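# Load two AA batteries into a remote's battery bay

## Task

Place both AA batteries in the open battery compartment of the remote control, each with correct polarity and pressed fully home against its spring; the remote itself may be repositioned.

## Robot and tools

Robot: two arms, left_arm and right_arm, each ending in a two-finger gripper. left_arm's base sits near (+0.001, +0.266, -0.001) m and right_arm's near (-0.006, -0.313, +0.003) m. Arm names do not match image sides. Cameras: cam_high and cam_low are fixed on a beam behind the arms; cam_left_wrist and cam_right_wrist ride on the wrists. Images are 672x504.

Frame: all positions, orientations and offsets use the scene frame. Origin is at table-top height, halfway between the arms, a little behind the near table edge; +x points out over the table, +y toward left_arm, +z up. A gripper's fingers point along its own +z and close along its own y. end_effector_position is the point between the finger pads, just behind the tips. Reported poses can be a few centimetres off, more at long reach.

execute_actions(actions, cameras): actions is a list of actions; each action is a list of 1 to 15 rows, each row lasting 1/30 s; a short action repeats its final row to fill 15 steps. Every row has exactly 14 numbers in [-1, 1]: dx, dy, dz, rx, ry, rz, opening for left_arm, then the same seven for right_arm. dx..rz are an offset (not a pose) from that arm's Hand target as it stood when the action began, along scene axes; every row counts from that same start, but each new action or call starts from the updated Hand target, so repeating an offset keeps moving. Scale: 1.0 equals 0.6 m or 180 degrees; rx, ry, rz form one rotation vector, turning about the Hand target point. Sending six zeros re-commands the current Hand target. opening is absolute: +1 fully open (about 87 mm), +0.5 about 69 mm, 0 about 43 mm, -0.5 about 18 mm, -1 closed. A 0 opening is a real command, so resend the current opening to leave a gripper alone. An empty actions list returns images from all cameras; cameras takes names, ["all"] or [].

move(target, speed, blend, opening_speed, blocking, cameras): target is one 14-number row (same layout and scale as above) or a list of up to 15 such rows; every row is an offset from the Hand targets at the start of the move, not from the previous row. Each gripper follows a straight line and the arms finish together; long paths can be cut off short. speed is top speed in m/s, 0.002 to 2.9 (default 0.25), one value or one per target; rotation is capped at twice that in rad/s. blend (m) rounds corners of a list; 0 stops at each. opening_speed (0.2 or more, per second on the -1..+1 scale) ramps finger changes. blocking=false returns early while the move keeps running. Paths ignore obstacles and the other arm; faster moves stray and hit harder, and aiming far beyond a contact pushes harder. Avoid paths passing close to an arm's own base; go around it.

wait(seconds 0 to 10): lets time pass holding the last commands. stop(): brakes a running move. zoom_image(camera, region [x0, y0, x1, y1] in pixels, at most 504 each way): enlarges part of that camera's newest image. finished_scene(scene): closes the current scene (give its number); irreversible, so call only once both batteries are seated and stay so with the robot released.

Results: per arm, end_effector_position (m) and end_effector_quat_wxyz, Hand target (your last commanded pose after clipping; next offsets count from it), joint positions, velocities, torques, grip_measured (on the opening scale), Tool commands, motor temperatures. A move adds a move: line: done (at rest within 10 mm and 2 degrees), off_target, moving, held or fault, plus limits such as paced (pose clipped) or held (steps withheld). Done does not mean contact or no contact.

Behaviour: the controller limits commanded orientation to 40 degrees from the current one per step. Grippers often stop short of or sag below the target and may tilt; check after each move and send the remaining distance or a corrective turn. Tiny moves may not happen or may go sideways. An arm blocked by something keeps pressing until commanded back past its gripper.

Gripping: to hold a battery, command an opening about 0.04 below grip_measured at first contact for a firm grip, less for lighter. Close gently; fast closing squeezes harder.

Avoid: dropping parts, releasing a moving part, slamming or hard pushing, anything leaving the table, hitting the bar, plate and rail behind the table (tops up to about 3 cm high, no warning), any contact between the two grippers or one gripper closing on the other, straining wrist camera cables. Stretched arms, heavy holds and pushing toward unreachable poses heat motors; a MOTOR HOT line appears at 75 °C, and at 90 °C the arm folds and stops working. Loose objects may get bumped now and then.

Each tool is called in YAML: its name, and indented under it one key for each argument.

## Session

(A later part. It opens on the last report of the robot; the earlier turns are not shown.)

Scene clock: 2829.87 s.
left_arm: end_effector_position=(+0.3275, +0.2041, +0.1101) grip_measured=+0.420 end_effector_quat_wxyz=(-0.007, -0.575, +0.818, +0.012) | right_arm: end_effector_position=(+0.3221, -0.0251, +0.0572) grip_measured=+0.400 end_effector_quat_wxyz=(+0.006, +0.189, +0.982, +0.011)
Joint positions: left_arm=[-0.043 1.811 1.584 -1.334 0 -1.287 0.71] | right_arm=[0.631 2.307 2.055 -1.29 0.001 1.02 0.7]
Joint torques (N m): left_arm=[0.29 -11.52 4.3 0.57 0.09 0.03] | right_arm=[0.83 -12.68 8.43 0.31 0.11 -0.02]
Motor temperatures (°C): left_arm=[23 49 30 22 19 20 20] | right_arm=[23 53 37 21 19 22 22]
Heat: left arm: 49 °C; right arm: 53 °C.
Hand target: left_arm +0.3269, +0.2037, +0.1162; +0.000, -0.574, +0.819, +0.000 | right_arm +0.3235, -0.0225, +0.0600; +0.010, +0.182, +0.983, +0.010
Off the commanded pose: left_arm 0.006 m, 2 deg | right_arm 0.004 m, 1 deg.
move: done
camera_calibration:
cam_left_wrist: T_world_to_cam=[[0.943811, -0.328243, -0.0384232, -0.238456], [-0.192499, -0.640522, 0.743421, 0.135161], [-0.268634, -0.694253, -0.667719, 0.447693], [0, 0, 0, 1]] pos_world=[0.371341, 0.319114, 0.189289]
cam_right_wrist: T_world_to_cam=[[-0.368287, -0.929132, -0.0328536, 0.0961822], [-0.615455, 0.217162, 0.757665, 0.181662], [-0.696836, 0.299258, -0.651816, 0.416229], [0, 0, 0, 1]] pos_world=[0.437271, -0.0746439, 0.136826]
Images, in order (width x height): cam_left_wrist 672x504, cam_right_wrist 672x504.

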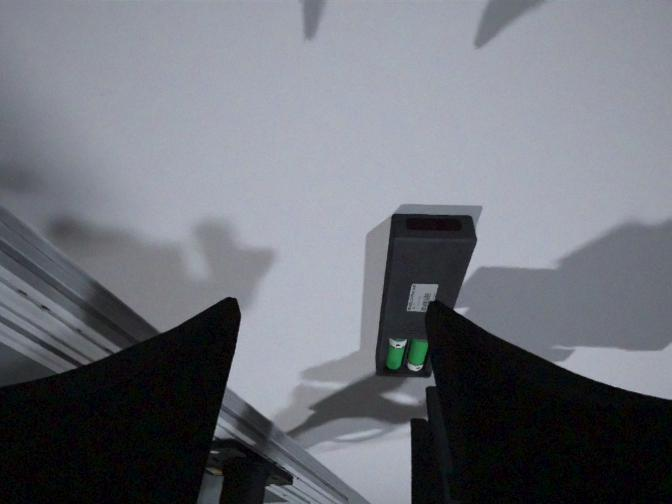

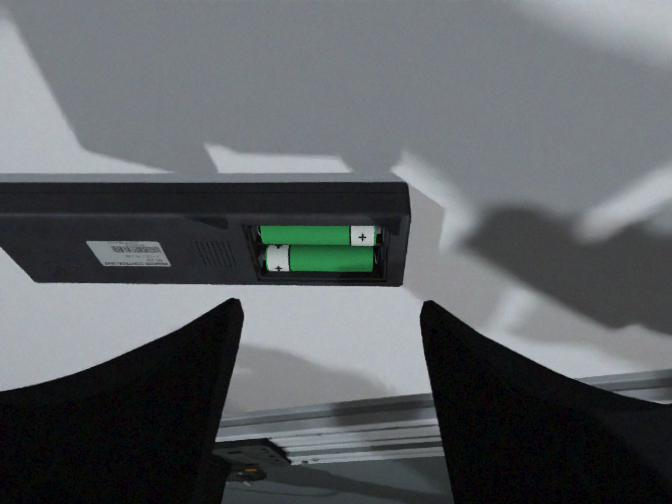

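move:
  target:
    - [0.033,-0.1667,-0.02,0,0,0,0.42,0,0,0,0,0,0,-0.95]
    - [0.033,-0.1667,-0.1698,0,0,0,0.42,0,0,0,0,0,0,-0.95]
  speed: [0.2,0.12]
  cameras: ["cam_right_wrist","cam_left_wrist"]

Scene clock: 2932.97 s.
left_arm: end_effector_position=(+0.3481, +0.1037, +0.0238) grip_measured=+0.420 end_effector_quat_wxyz=(+0.003, -0.571, +0.821, -0.006) | right_arm: end_effector_position=(+0.3221, -0.0251, +0.0572) grip_measured=-0.950 end_effector_quat_wxyz=(+0.006, +0.189, +0.982, +0.011)
Joint positions: left_arm=[-0.307 1.981 1.471 -1.01 0.004 -1.541 0.71] | right_arm=[0.631 2.307 2.055 -1.29 0.001 1.02 0.025]
Joint torques (N m): left_arm=[-0.39 -9.03 3.92 0.72 -0.08 -0.14] | right_arm=[0.83 -12.68 8.44 0.31 0.12 -0.02]
Heat: left arm: 49 °C; right arm: 54 °C.
Hand target: left_arm +0.3466, +0.1037, +0.0143; +0.000, -0.574, +0.819, +0.000 | right_arm +0.3235, -0.0225, +0.0600; +0.010, +0.182, +0.983, +0.010
Off the commanded pose: left_arm 0.009 m, 1 deg | right_arm 0.004 m, 1 deg.
move: done
camera_calibration:
cam_left_wrist: T_world_to_cam=[[0.941298, -0.337565, 0.00279569, -0.29325], [-0.226093, -0.624266, 0.747779, 0.148902], [-0.250678, -0.704515, -0.663942, 0.320635], [0, 0, 0, 1]] pos_world=[0.390077, 0.219856, 0.102357]
cam_right_wrist: T_world_to_cam=[[-0.367846, -0.929306, -0.0328611, 0.0960712], [-0.615531, 0.216853, 0.757691, 0.181647], [-0.697001, 0.298941, -0.651785, 0.416243], [0, 0, 0, 1]] pos_world=[0.43727, -0.0745431, 0.136826]
Images, in order (width x height): cam_left_wrist 672x504, cam_right_wrist 672x504.

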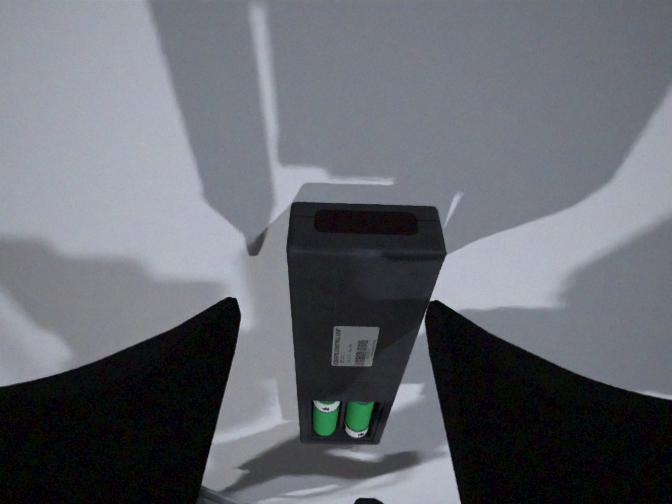

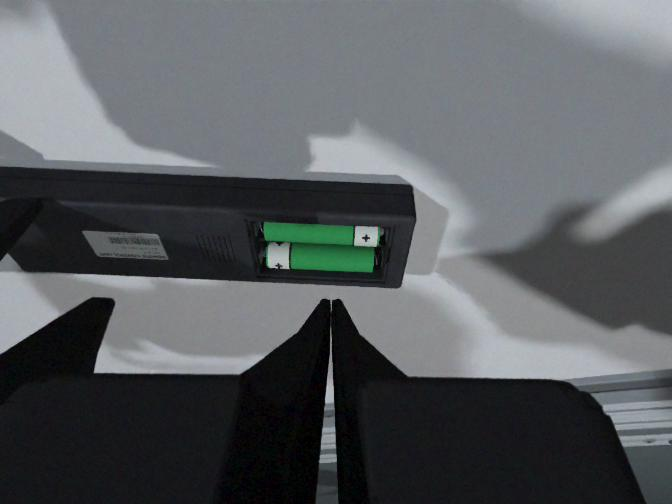

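move:
  target:
    - [0.0125,-0.0045,-0.012,0,0,-0.0139,0.42,0,0,0,0,0,0,-0.95]
    - [0.0125,-0.0045,-0.012,0,0,-0.0139,0.02,0,0,0,0,0,0,-0.95]
  speed: [0.06,0.06]
  opening_speed: 0.5
  cameras: ["cam_right_wrist","cam_left_wrist"]

Scene clock: 2969.03 s.
left_arm: end_effector_position=(+0.3480, +0.1035, +0.0050) grip_measured=+0.112 end_effector_quat_wxyz=(-0.007, -0.560, +0.828, +0.005) | right_arm: end_effector_position=(+0.3221, -0.0251, +0.0572) grip_measured=-0.950 end_effector_quat_wxyz=(+0.006, +0.189, +0.982, +0.011)
Joint positions: left_arm=[-0.307 2.036 1.475 -0.989 0.006 -1.515 0.556] | right_arm=[0.631 2.307 2.055 -1.29 0.001 1.02 0.025]
Joint torques (N m): left_arm=[-0.47 -10.37 6.79 0.51 -0.11 0.03] | right_arm=[0.83 -12.66 8.47 0.3 0.11 -0.02]
Heat: left arm: 48 °C; right arm: 54 °C.
Hand target: left_arm +0.3543, +0.1010, +0.0072; +0.000, -0.556, +0.831, -0.001 | right_arm +0.3235, -0.0225, +0.0600; +0.010, +0.182, +0.983, +0.010
Off the commanded pose: left_arm 0.007 m, 1 deg | right_arm 0.004 m, 1 deg.
move: done
camera_calibration:
cam_left_wrist: T_world_to_cam=[[0.931887, -0.361721, -0.0272787, -0.28736], [-0.220486, -0.624532, 0.74923, 0.160908], [-0.288049, -0.692183, -0.661748, 0.319716], [0, 0, 0, 1]] pos_world=[0.395359, 0.21785, 0.0831755]
cam_right_wrist: T_world_to_cam=[[-0.367846, -0.929306, -0.0328611, 0.0960712], [-0.615531, 0.216853, 0.757691, 0.181647], [-0.697001, 0.298941, -0.651785, 0.416243], [0, 0, 0, 1]] pos_world=[0.43727, -0.0745431, 0.136826]
Images, in order (width x height): cam_left_wrist 672x504, cam_right_wrist 672x504.

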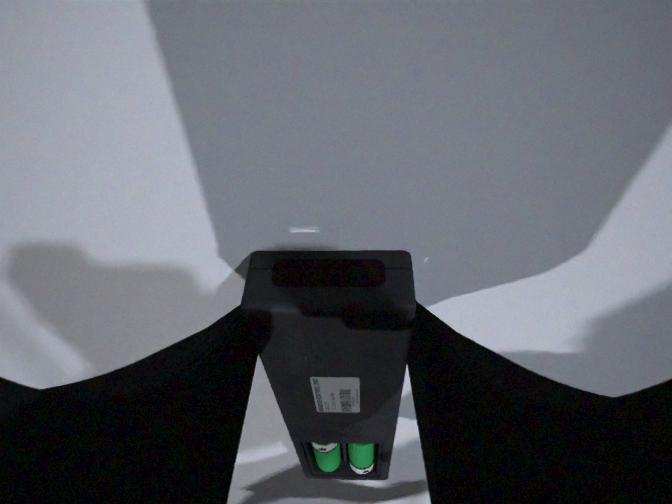

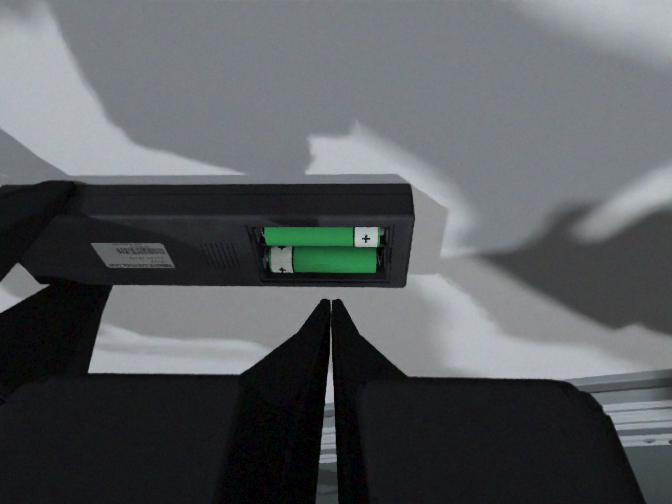

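move:
  target:
    - [0,0,0,0,0,0,0.02,0,0,-0.085,0,0,0,-0.95]
    - [0,0,0,0,0,0,0.02,0,0,-0.1083,0,0,0,-0.95]
  speed: [0.1,0.06]
  cameras: ["cam_right_wrist"]

zoom_image:
  camera: "cam_right_wrist"
  region: [340, 270, 400, 350]

move:
  target: [0,0,0,0,0,0,0.02,0.0171,0.047,0,0,0,0,-0.95]
  speed: 0.05
  cameras: ["cam_right_wrist"]

zoom_image:
  camera: "cam_right_wrist"
  region: [340, 270, 460, 360]

Scene clock: 2984.03 s.
left_arm: end_effector_position=(+0.3482, +0.1035, +0.0050) grip_measured=+0.112 end_effector_quat_wxyz=(-0.007, -0.560, +0.828, +0.005) | right_arm: end_effector_position=(+0.3168, -0.0280, +0.0205) grip_measured=-0.950 end_effector_quat_wxyz=(-0.001, +0.185, +0.983, +0.007)
Joint positions: left_arm=[-0.307 2.036 1.475 -0.988 0.006 -1.514 0.556] | right_arm=[0.631 2.313 1.919 -1.162 -0.004 1.011 0.025]
Joint torques (N m): left_arm=[-0.49 -10.39 6.76 0.5 -0.11 0.02] | right_arm=[0.72 -10.17 2.66 1.4 0.15 0.03]
Heat: left arm: 48 °C; right arm: 54 °C.
Hand target: left_arm +0.3543, +0.1010, +0.0072; +0.000, -0.556, +0.831, -0.001 | right_arm +0.3234, -0.0225, -0.0050; +0.010, +0.182, +0.983, +0.010
Off the commanded pose: left_arm 0.007 m, 1 deg | right_arm 0.027 m, 1 deg.
move: off_target (right_arm)
camera_calibration:
cam_right_wrist: T_world_to_cam=[[-0.359946, -0.932704, -0.0224235, 0.0873901], [-0.606655, 0.215724, 0.765136, 0.203851], [-0.708807, 0.289011, -0.643479, 0.392878], [0, 0, 0, 1]] pos_world=[0.433598, -0.0760125, 0.0987945]
Images, in order (width x height): cam_right_wrist 672x504.

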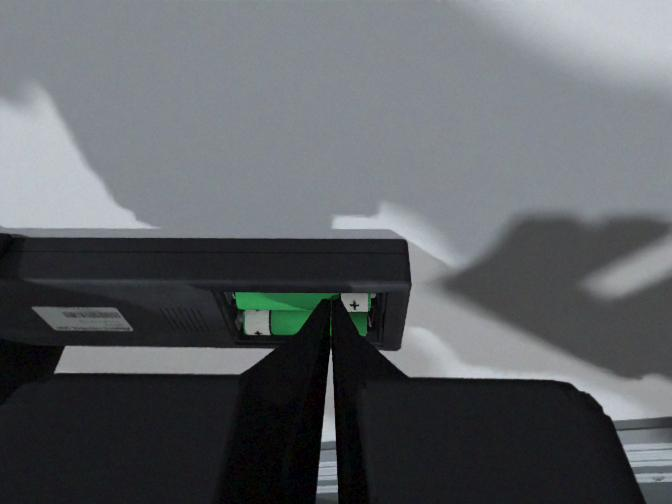

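Scaled by 6.300.

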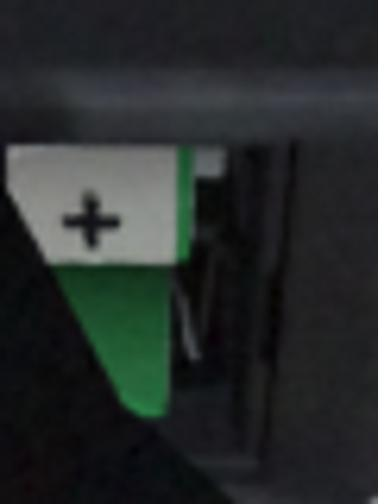

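Scene clock: 2985.10 s.
left_arm: end_effector_position=(+0.3487, +0.1038, +0.0050) grip_measured=+0.112 end_effector_quat_wxyz=(-0.005, -0.560, +0.829, +0.006) | right_arm: end_effector_position=(+0.3269, -0.0056, +0.0210) grip_measured=-0.950 end_effector_quat_wxyz=(+0.003, +0.176, +0.984, +0.012)
Joint positions: left_arm=[-0.307 2.036 1.476 -0.988 0.003 -1.513 0.556] | right_arm=[0.657 2.405 2.082 -1.221 -0.004 1.021 0.025]
Joint torques (N m): left_arm=[-0.49 -10.41 6.72 0.5 -0.07 0] | right_arm=[1.46 -8.66 6.46 1.12 0.16 0.28]
Heat: left arm: 48 °C; right arm: 53 °C.
Hand target: left_arm +0.3542, +0.1010, +0.0072; +0.000, -0.556, +0.831, -0.001 | right_arm +0.3337, +0.0058, -0.0050; +0.010, +0.182, +0.983, +0.010
Off the commanded pose: left_arm 0.007 m, 1 deg | right_arm 0.029 m, 1 deg.
move: off_target (right_arm)
camera_calibration:
cam_right_wrist: T_world_to_cam=[[-0.344379, -0.938251, -0.0329862, 0.107046], [-0.617346, 0.199843, 0.760886, 0.208299], [-0.70731, 0.282397, -0.648047, 0.39346], [0, 0, 0, 1]] pos_world=[0.443755, -0.0523035, 0.10002]
Images, in order (width x height): cam_right_wrist 672x504.

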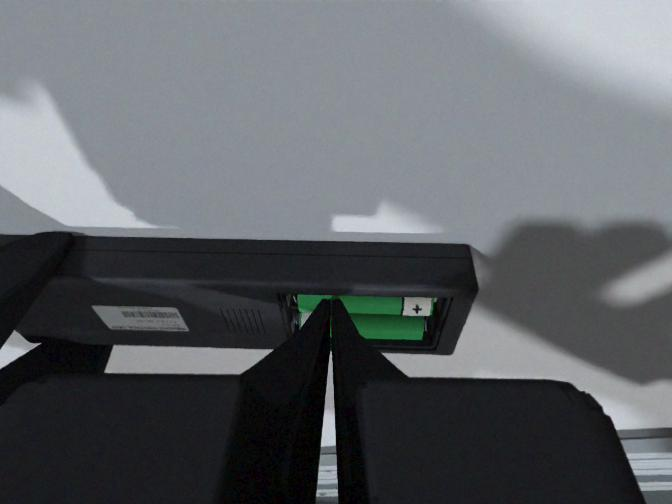

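Scaled by 4.200.

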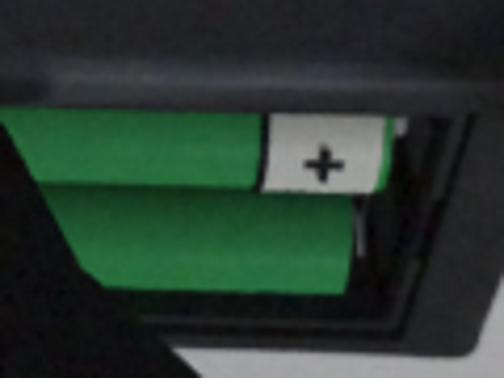

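move:
  target: [0,0,0,0,0,0,0.02,-0.024,-0.066,-0.012,0,0,0,-0.95]
  speed: 0.05
  cameras: ["cam_right_wrist"]

zoom_image:
  camera: "cam_right_wrist"
  region: [320, 270, 440, 360]

Scene clock: 3012.53 s.
left_arm: end_effector_position=(+0.3487, +0.1038, +0.0050) grip_measured=+0.112 end_effector_quat_wxyz=(-0.005, -0.560, +0.829, +0.006) | right_arm: end_effector_position=(+0.3280, -0.0105, +0.0205) grip_measured=-0.950 end_effector_quat_wxyz=(+0.020, +0.186, +0.980, +0.066)
Joint positions: left_arm=[-0.307 2.036 1.476 -0.988 0.003 -1.513 0.556] | right_arm=[0.628 2.273 1.844 -1.013 -0.053 1.015 0.025]
Joint torques (N m): left_arm=[-0.5 -10.37 6.72 0.5 -0.07 0.02] | right_arm=[-0.34 -9.51 1.98 0.54 0.58 -0.15]
Heat: left arm: 49 °C; right arm: 50 °C.
Hand target: left_arm +0.3542, +0.1010, +0.0072; +0.000, -0.556, +0.831, -0.001 | right_arm +0.3192, -0.0339, -0.0122; +0.010, +0.182, +0.983, +0.010
Off the commanded pose: left_arm 0.007 m, 1 deg | right_arm 0.041 m, 7 deg.
move: off_target (right_arm)
camera_calibration:
cam_right_wrist: T_world_to_cam=[[-0.358987, -0.92189, -0.145764, 0.11006], [-0.653214, 0.136609, 0.744748, 0.221719], [-0.666663, 0.36257, -0.651232, 0.382791], [0, 0, 0, 1]] pos_world=[0.439533, -0.0676138, 0.100204]
Images, in order (width x height): cam_right_wrist 672x504.

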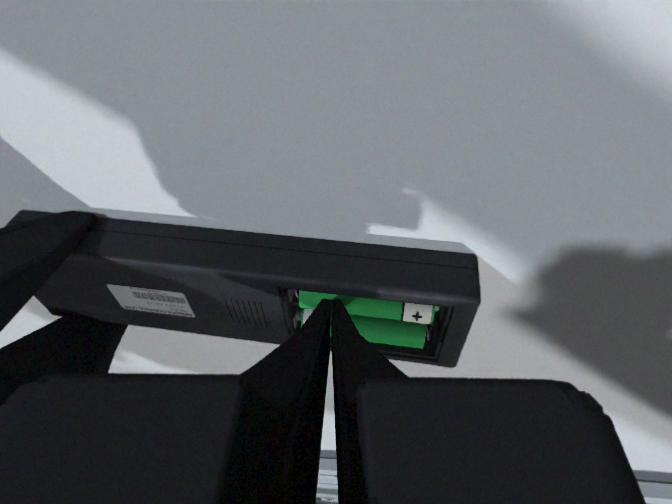

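Scaled by 4.200.

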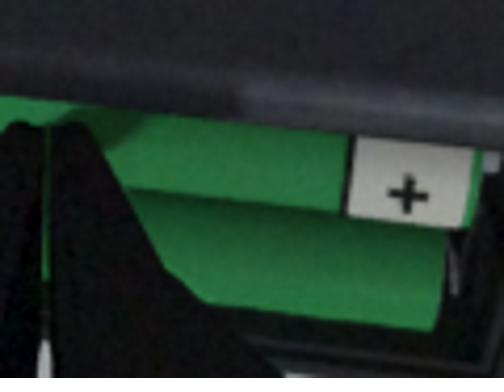

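move:
  target:
    - [0,0,0,0,0,0,0.02,0.0147,0.039,0.10,0,0,0,-0.95]
    - [0,0,0,0,0,0,0.02,0.0147,0.01,0.20,0,0,0,-0.95]
  speed: 0.1
  blend: 0.02
  cameras: ["all"]

Scene clock: 3036.93 s.
left_arm: end_effector_position=(+0.3488, +0.1038, +0.0050) grip_measured=+0.112 end_effector_quat_wxyz=(-0.005, -0.560, +0.829, +0.005) | right_arm: end_effector_position=(+0.3244, -0.0251, +0.1085) grip_measured=-0.950 end_effector_quat_wxyz=(+0.007, +0.184, +0.983, +0.017)
Joint positions: left_arm=[-0.307 2.036 1.476 -0.987 0.003 -1.513 0.556] | right_arm=[0.627 2.334 2.307 -1.505 -0.005 1.006 0.025]
Joint torques (N m): left_arm=[-0.5 -10.4 6.75 0.49 -0.08 0.01] | right_arm=[-0.2 -12 8.18 0.32 0.16 -0.02]
Heat: left arm: 49 °C; right arm: 49 °C.
Hand target: left_arm +0.3542, +0.1010, +0.0072; +0.000, -0.556, +0.831, -0.001 | right_arm +0.3281, -0.0279, +0.1077; +0.010, +0.182, +0.983, +0.010
Off the commanded pose: left_arm 0.006 m, 1 deg | right_arm 0.005 m, 1 deg.
move: done
camera_calibration:
cam_left_wrist: T_world_to_cam=[[0.931409, -0.363141, -0.0246342, -0.287684], [-0.22407, -0.625413, 0.74743, 0.162584], [-0.286829, -0.690643, -0.663884, 0.319608], [0, 0, 0, 1]] pos_world=[0.396054, 0.217947, 0.0835759]
cam_right_wrist: T_world_to_cam=[[-0.357986, -0.932693, -0.043934, 0.096533], [-0.621628, 0.202955, 0.756563, 0.145988], [-0.696725, 0.298149, -0.652443, 0.451309], [0, 0, 0, 1]] pos_world=[0.439746, -0.0741509, 0.188245]

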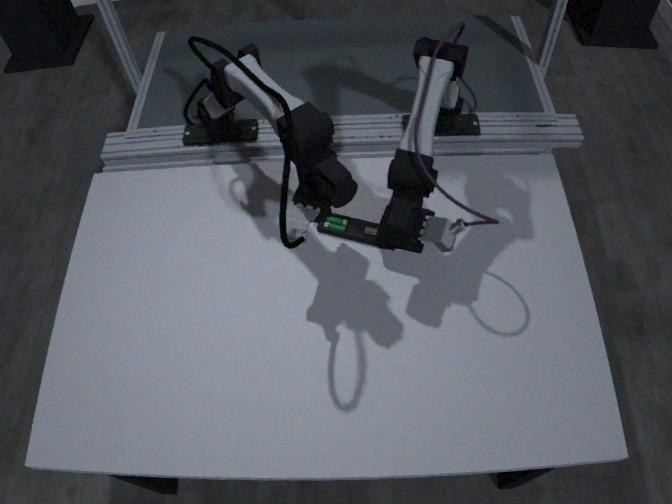

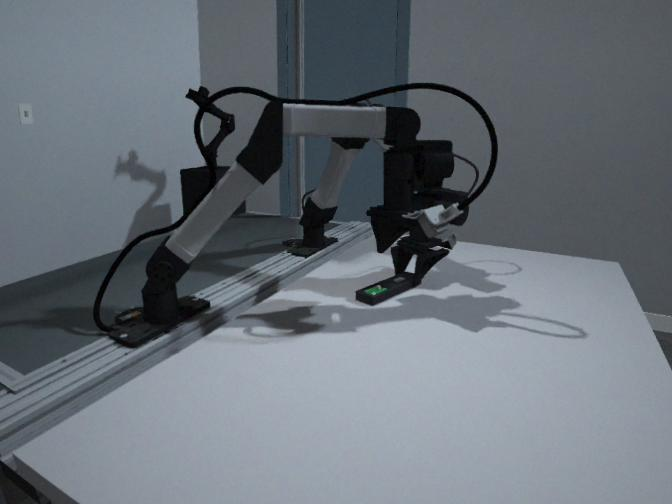

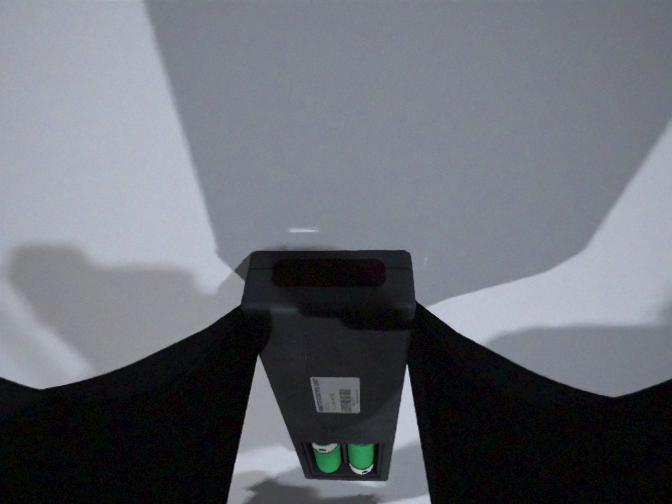

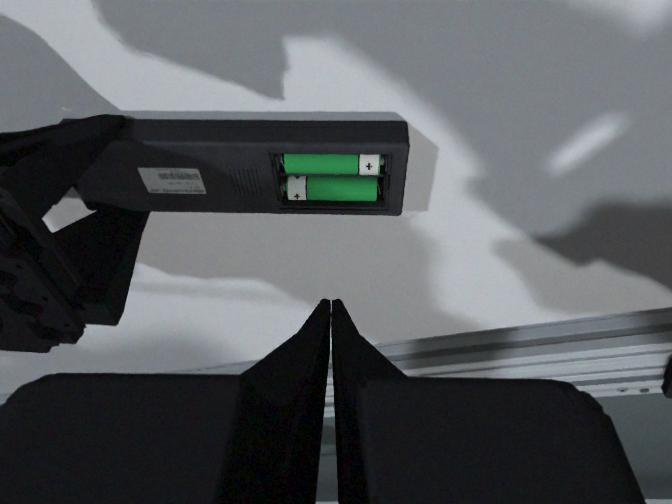

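zoom_image:
  camera: "cam_right_wrist"
  region: [255, 130, 425, 230]

zoom_image:
  camera: "cam_left_wrist"
  region: [290, 430, 410, 504]

Scaled by 2.965.

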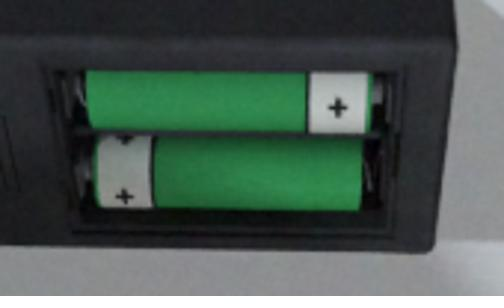

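Scaled by 4.200.

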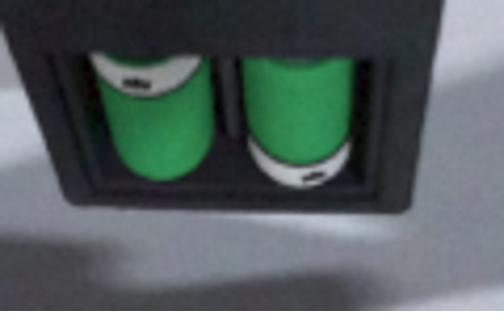

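move:
  target:
    - [0,0,0,0,0,0,0.02,-0.125,0.03,-0.04,0,0,0,-0.95]
    - [0,0,0,0,0,0,0.02,-0.125,0.03,-0.146,0,0,0,-0.95]
  speed: 0.15
  blend: 0.02
  cameras: ["cam_right_wrist"]

zoom_image:
  camera: "cam_right_wrist"
  region: [180, 60, 480, 260]

Scene clock: 3058.93 s.
left_arm: end_effector_position=(+0.3488, +0.1038, +0.0050) grip_measured=+0.112 end_effector_quat_wxyz=(-0.005, -0.560, +0.829, +0.005) | right_arm: end_effector_position=(+0.2488, -0.0120, +0.0184) grip_measured=-0.950 end_effector_quat_wxyz=(-0.003, +0.176, +0.984, +0.004)
Joint positions: left_arm=[-0.307 2.036 1.476 -0.987 0.003 -1.513 0.556] | right_arm=[0.763 2.155 1.646 -1.055 -0.002 1.126 0.025]
Joint torques (N m): left_arm=[-0.5 -10.4 6.72 0.49 -0.08 0.02] | right_arm=[0.38 -13.23 5.12 0.64 0.17 0.19]
Heat: left arm: 49 °C; right arm: 53 °C.
Hand target: left_arm +0.3542, +0.1010, +0.0072; +0.000, -0.556, +0.831, -0.001 | right_arm +0.2531, -0.0099, +0.0201; +0.010, +0.182, +0.983, +0.010
Off the commanded pose: left_arm 0.006 m, 1 deg | right_arm 0.005 m, 2 deg.
move: done
camera_calibration:
cam_right_wrist: T_world_to_cam=[[-0.343611, -0.938987, -0.015318, 0.0735484], [-0.606119, 0.209284, 0.767346, 0.160468], [-0.717322, 0.272953, -0.64105, 0.340514], [0, 0, 0, 1]] pos_world=[0.366793, -0.0574667, 0.0962784]
Images, in order (width x height): cam_right_wrist 672x504.

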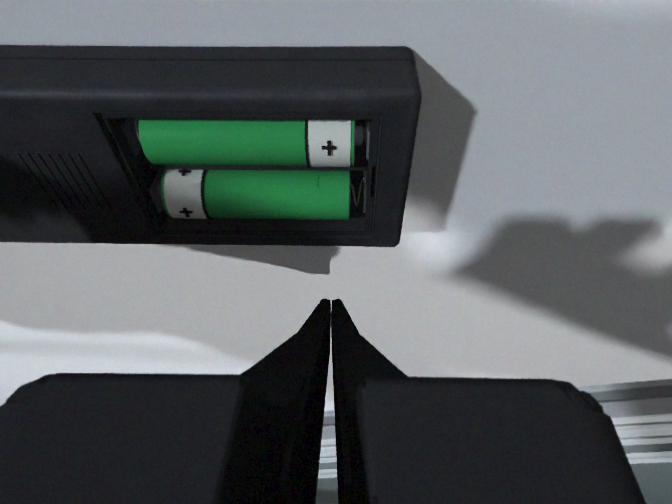

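Scaled by 1.680.

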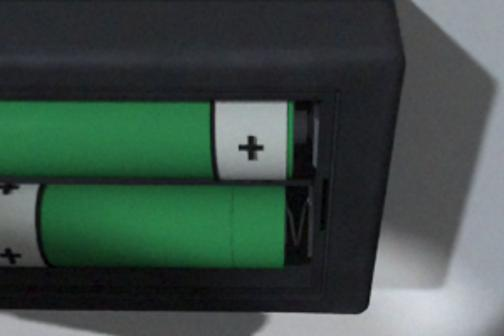

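zoom_image:
  camera: "cam_right_wrist"
  region: [320, 105, 400, 225]

zoom_image:
  camera: "cam_right_wrist"
  region: [95, 105, 195, 225]

Scaled by 4.200.

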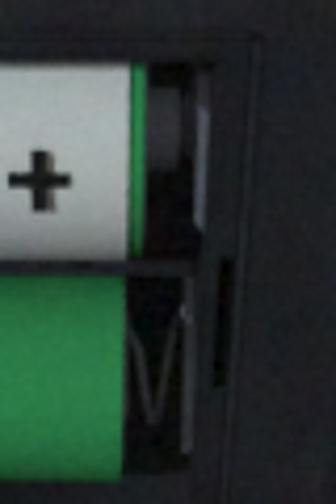

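Scaled by 4.200.

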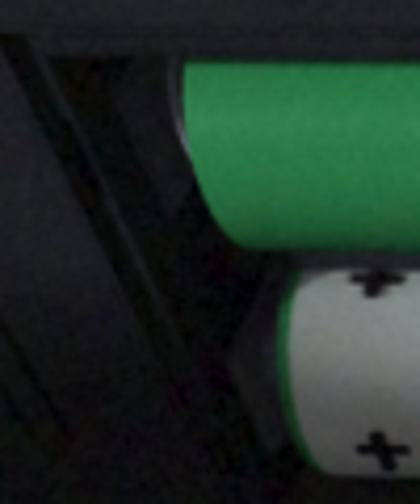

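move:
  target:
    - [0,0,0,0,0,0,0.42,0,0,0,0,0,0,-0.95]
    - [0,0,0.17,0,0,0,0.42,0,0,0.07,0,0,0,-0.95]
    - [-0.033,0.1667,0.17,0,0,0,0.42,0,-0.05,0.15,0,0,0,-0.95]
  speed: 0.12
  opening_speed: 0.6
  blend: [0, 0.02, 0]
  cameras: ["all"]

zoom_image:
  camera: "cam_right_wrist"
  region: [180, 80, 480, 280]

Scene clock: 3096.53 s.
left_arm: end_effector_position=(+0.3369, +0.2009, +0.1024) grip_measured=+0.420 end_effector_quat_wxyz=(-0.005, -0.557, +0.830, +0.009) | right_arm: end_effector_position=(+0.2475, -0.0399, +0.0873) grip_measured=-0.950 end_effector_quat_wxyz=(-0.013, +0.184, +0.983, -0.009)
Joint positions: left_arm=[-0.051 1.849 1.603 -1.308 0.003 -1.252 0.71] | right_arm=[0.715 2.06 1.773 -1.31 -0.001 1.095 0.025]
Joint torques (N m): left_arm=[0.28 -12.01 4.29 0.5 0.05 0.02] | right_arm=[-0.08 -15.92 8.2 0.18 0.16 -0.02]
Heat: left arm: 49 °C; right arm: 53 °C.
Hand target: left_arm +0.3345, +0.2010, +0.1092; +0.000, -0.556, +0.831, -0.001 | right_arm +0.2531, -0.0399, +0.1102; +0.010, +0.182, +0.983, +0.011
Off the commanded pose: left_arm 0.007 m, 1 deg | right_arm 0.023 m, 3 deg.
move: off_target (right_arm)
camera_calibration:
cam_left_wrist: T_world_to_cam=[[0.929283, -0.368086, -0.0307473, -0.23659], [-0.224355, -0.628617, 0.744652, 0.148785], [-0.293424, -0.685094, -0.666745, 0.449273], [0, 0, 0, 1]] pos_world=[0.385067, 0.314237, 0.181483]
cam_right_wrist: T_world_to_cam=[[-0.359077, -0.93321, 0.0135082, 0.049499], [-0.58435, 0.236082, 0.776402, 0.107552], [-0.727735, 0.270895, -0.630093, 0.39293], [0, 0, 0, 1]] pos_world=[0.366571, -0.085641, 0.16341]

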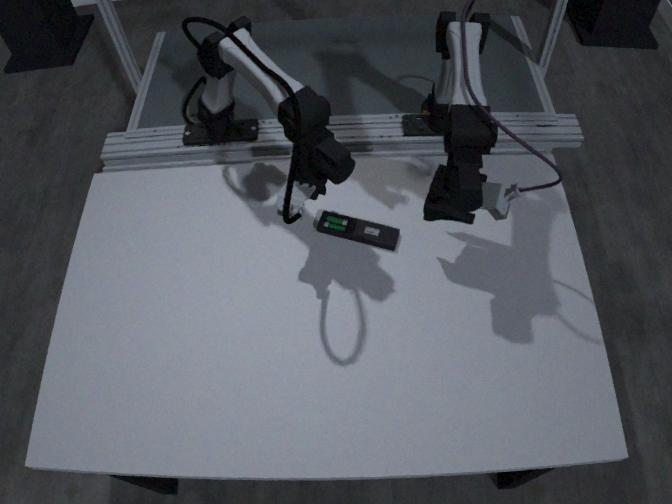

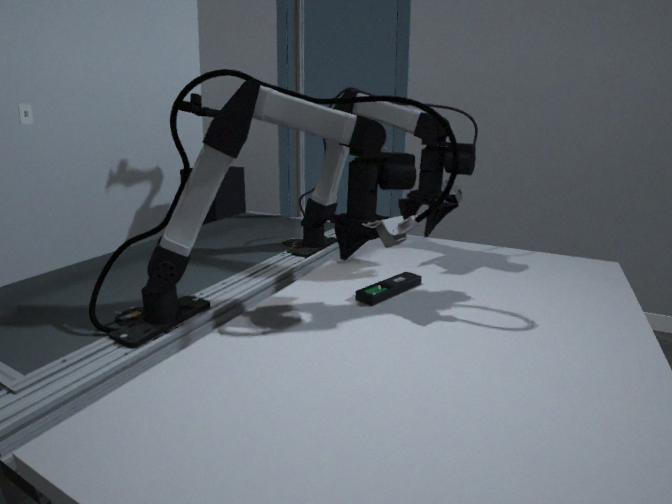

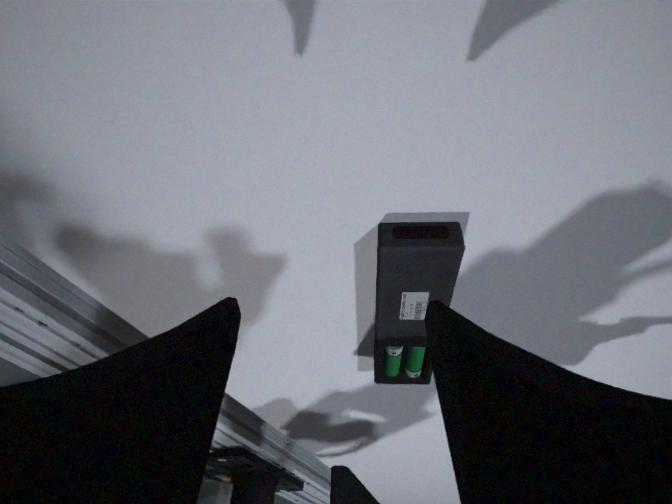

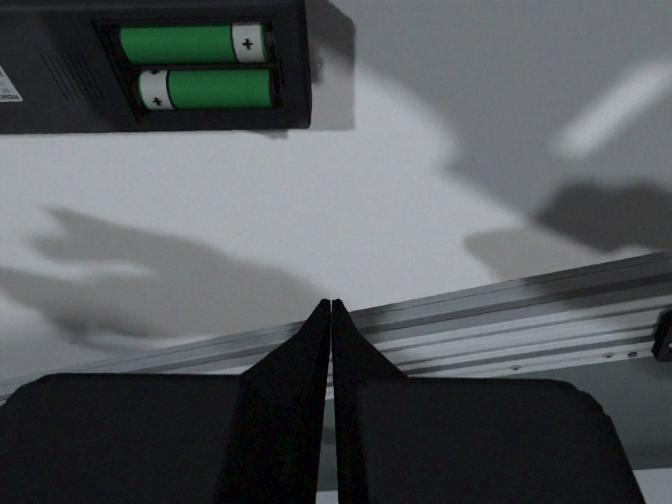

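Scaled by 1.680.

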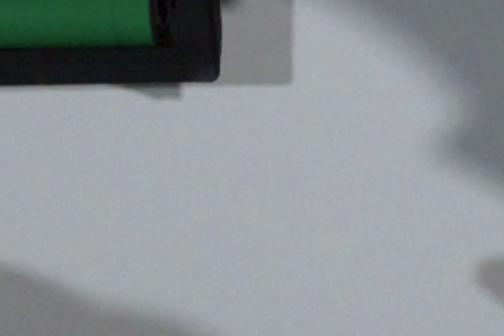

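zoom_image:
  camera: "cam_right_wrist"
  region: [90, 5, 320, 135]

zoom_image:
  camera: "cam_left_wrist"
  region: [365, 330, 445, 390]

Scaled by 2.191.

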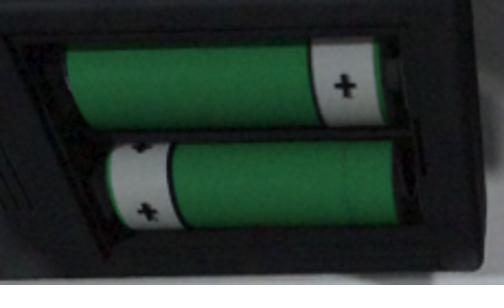

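Scaled by 6.300.

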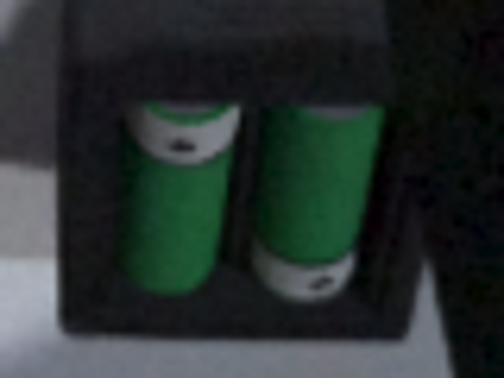

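finished_scene:
  scene: 2

The scene is finished: the task was done.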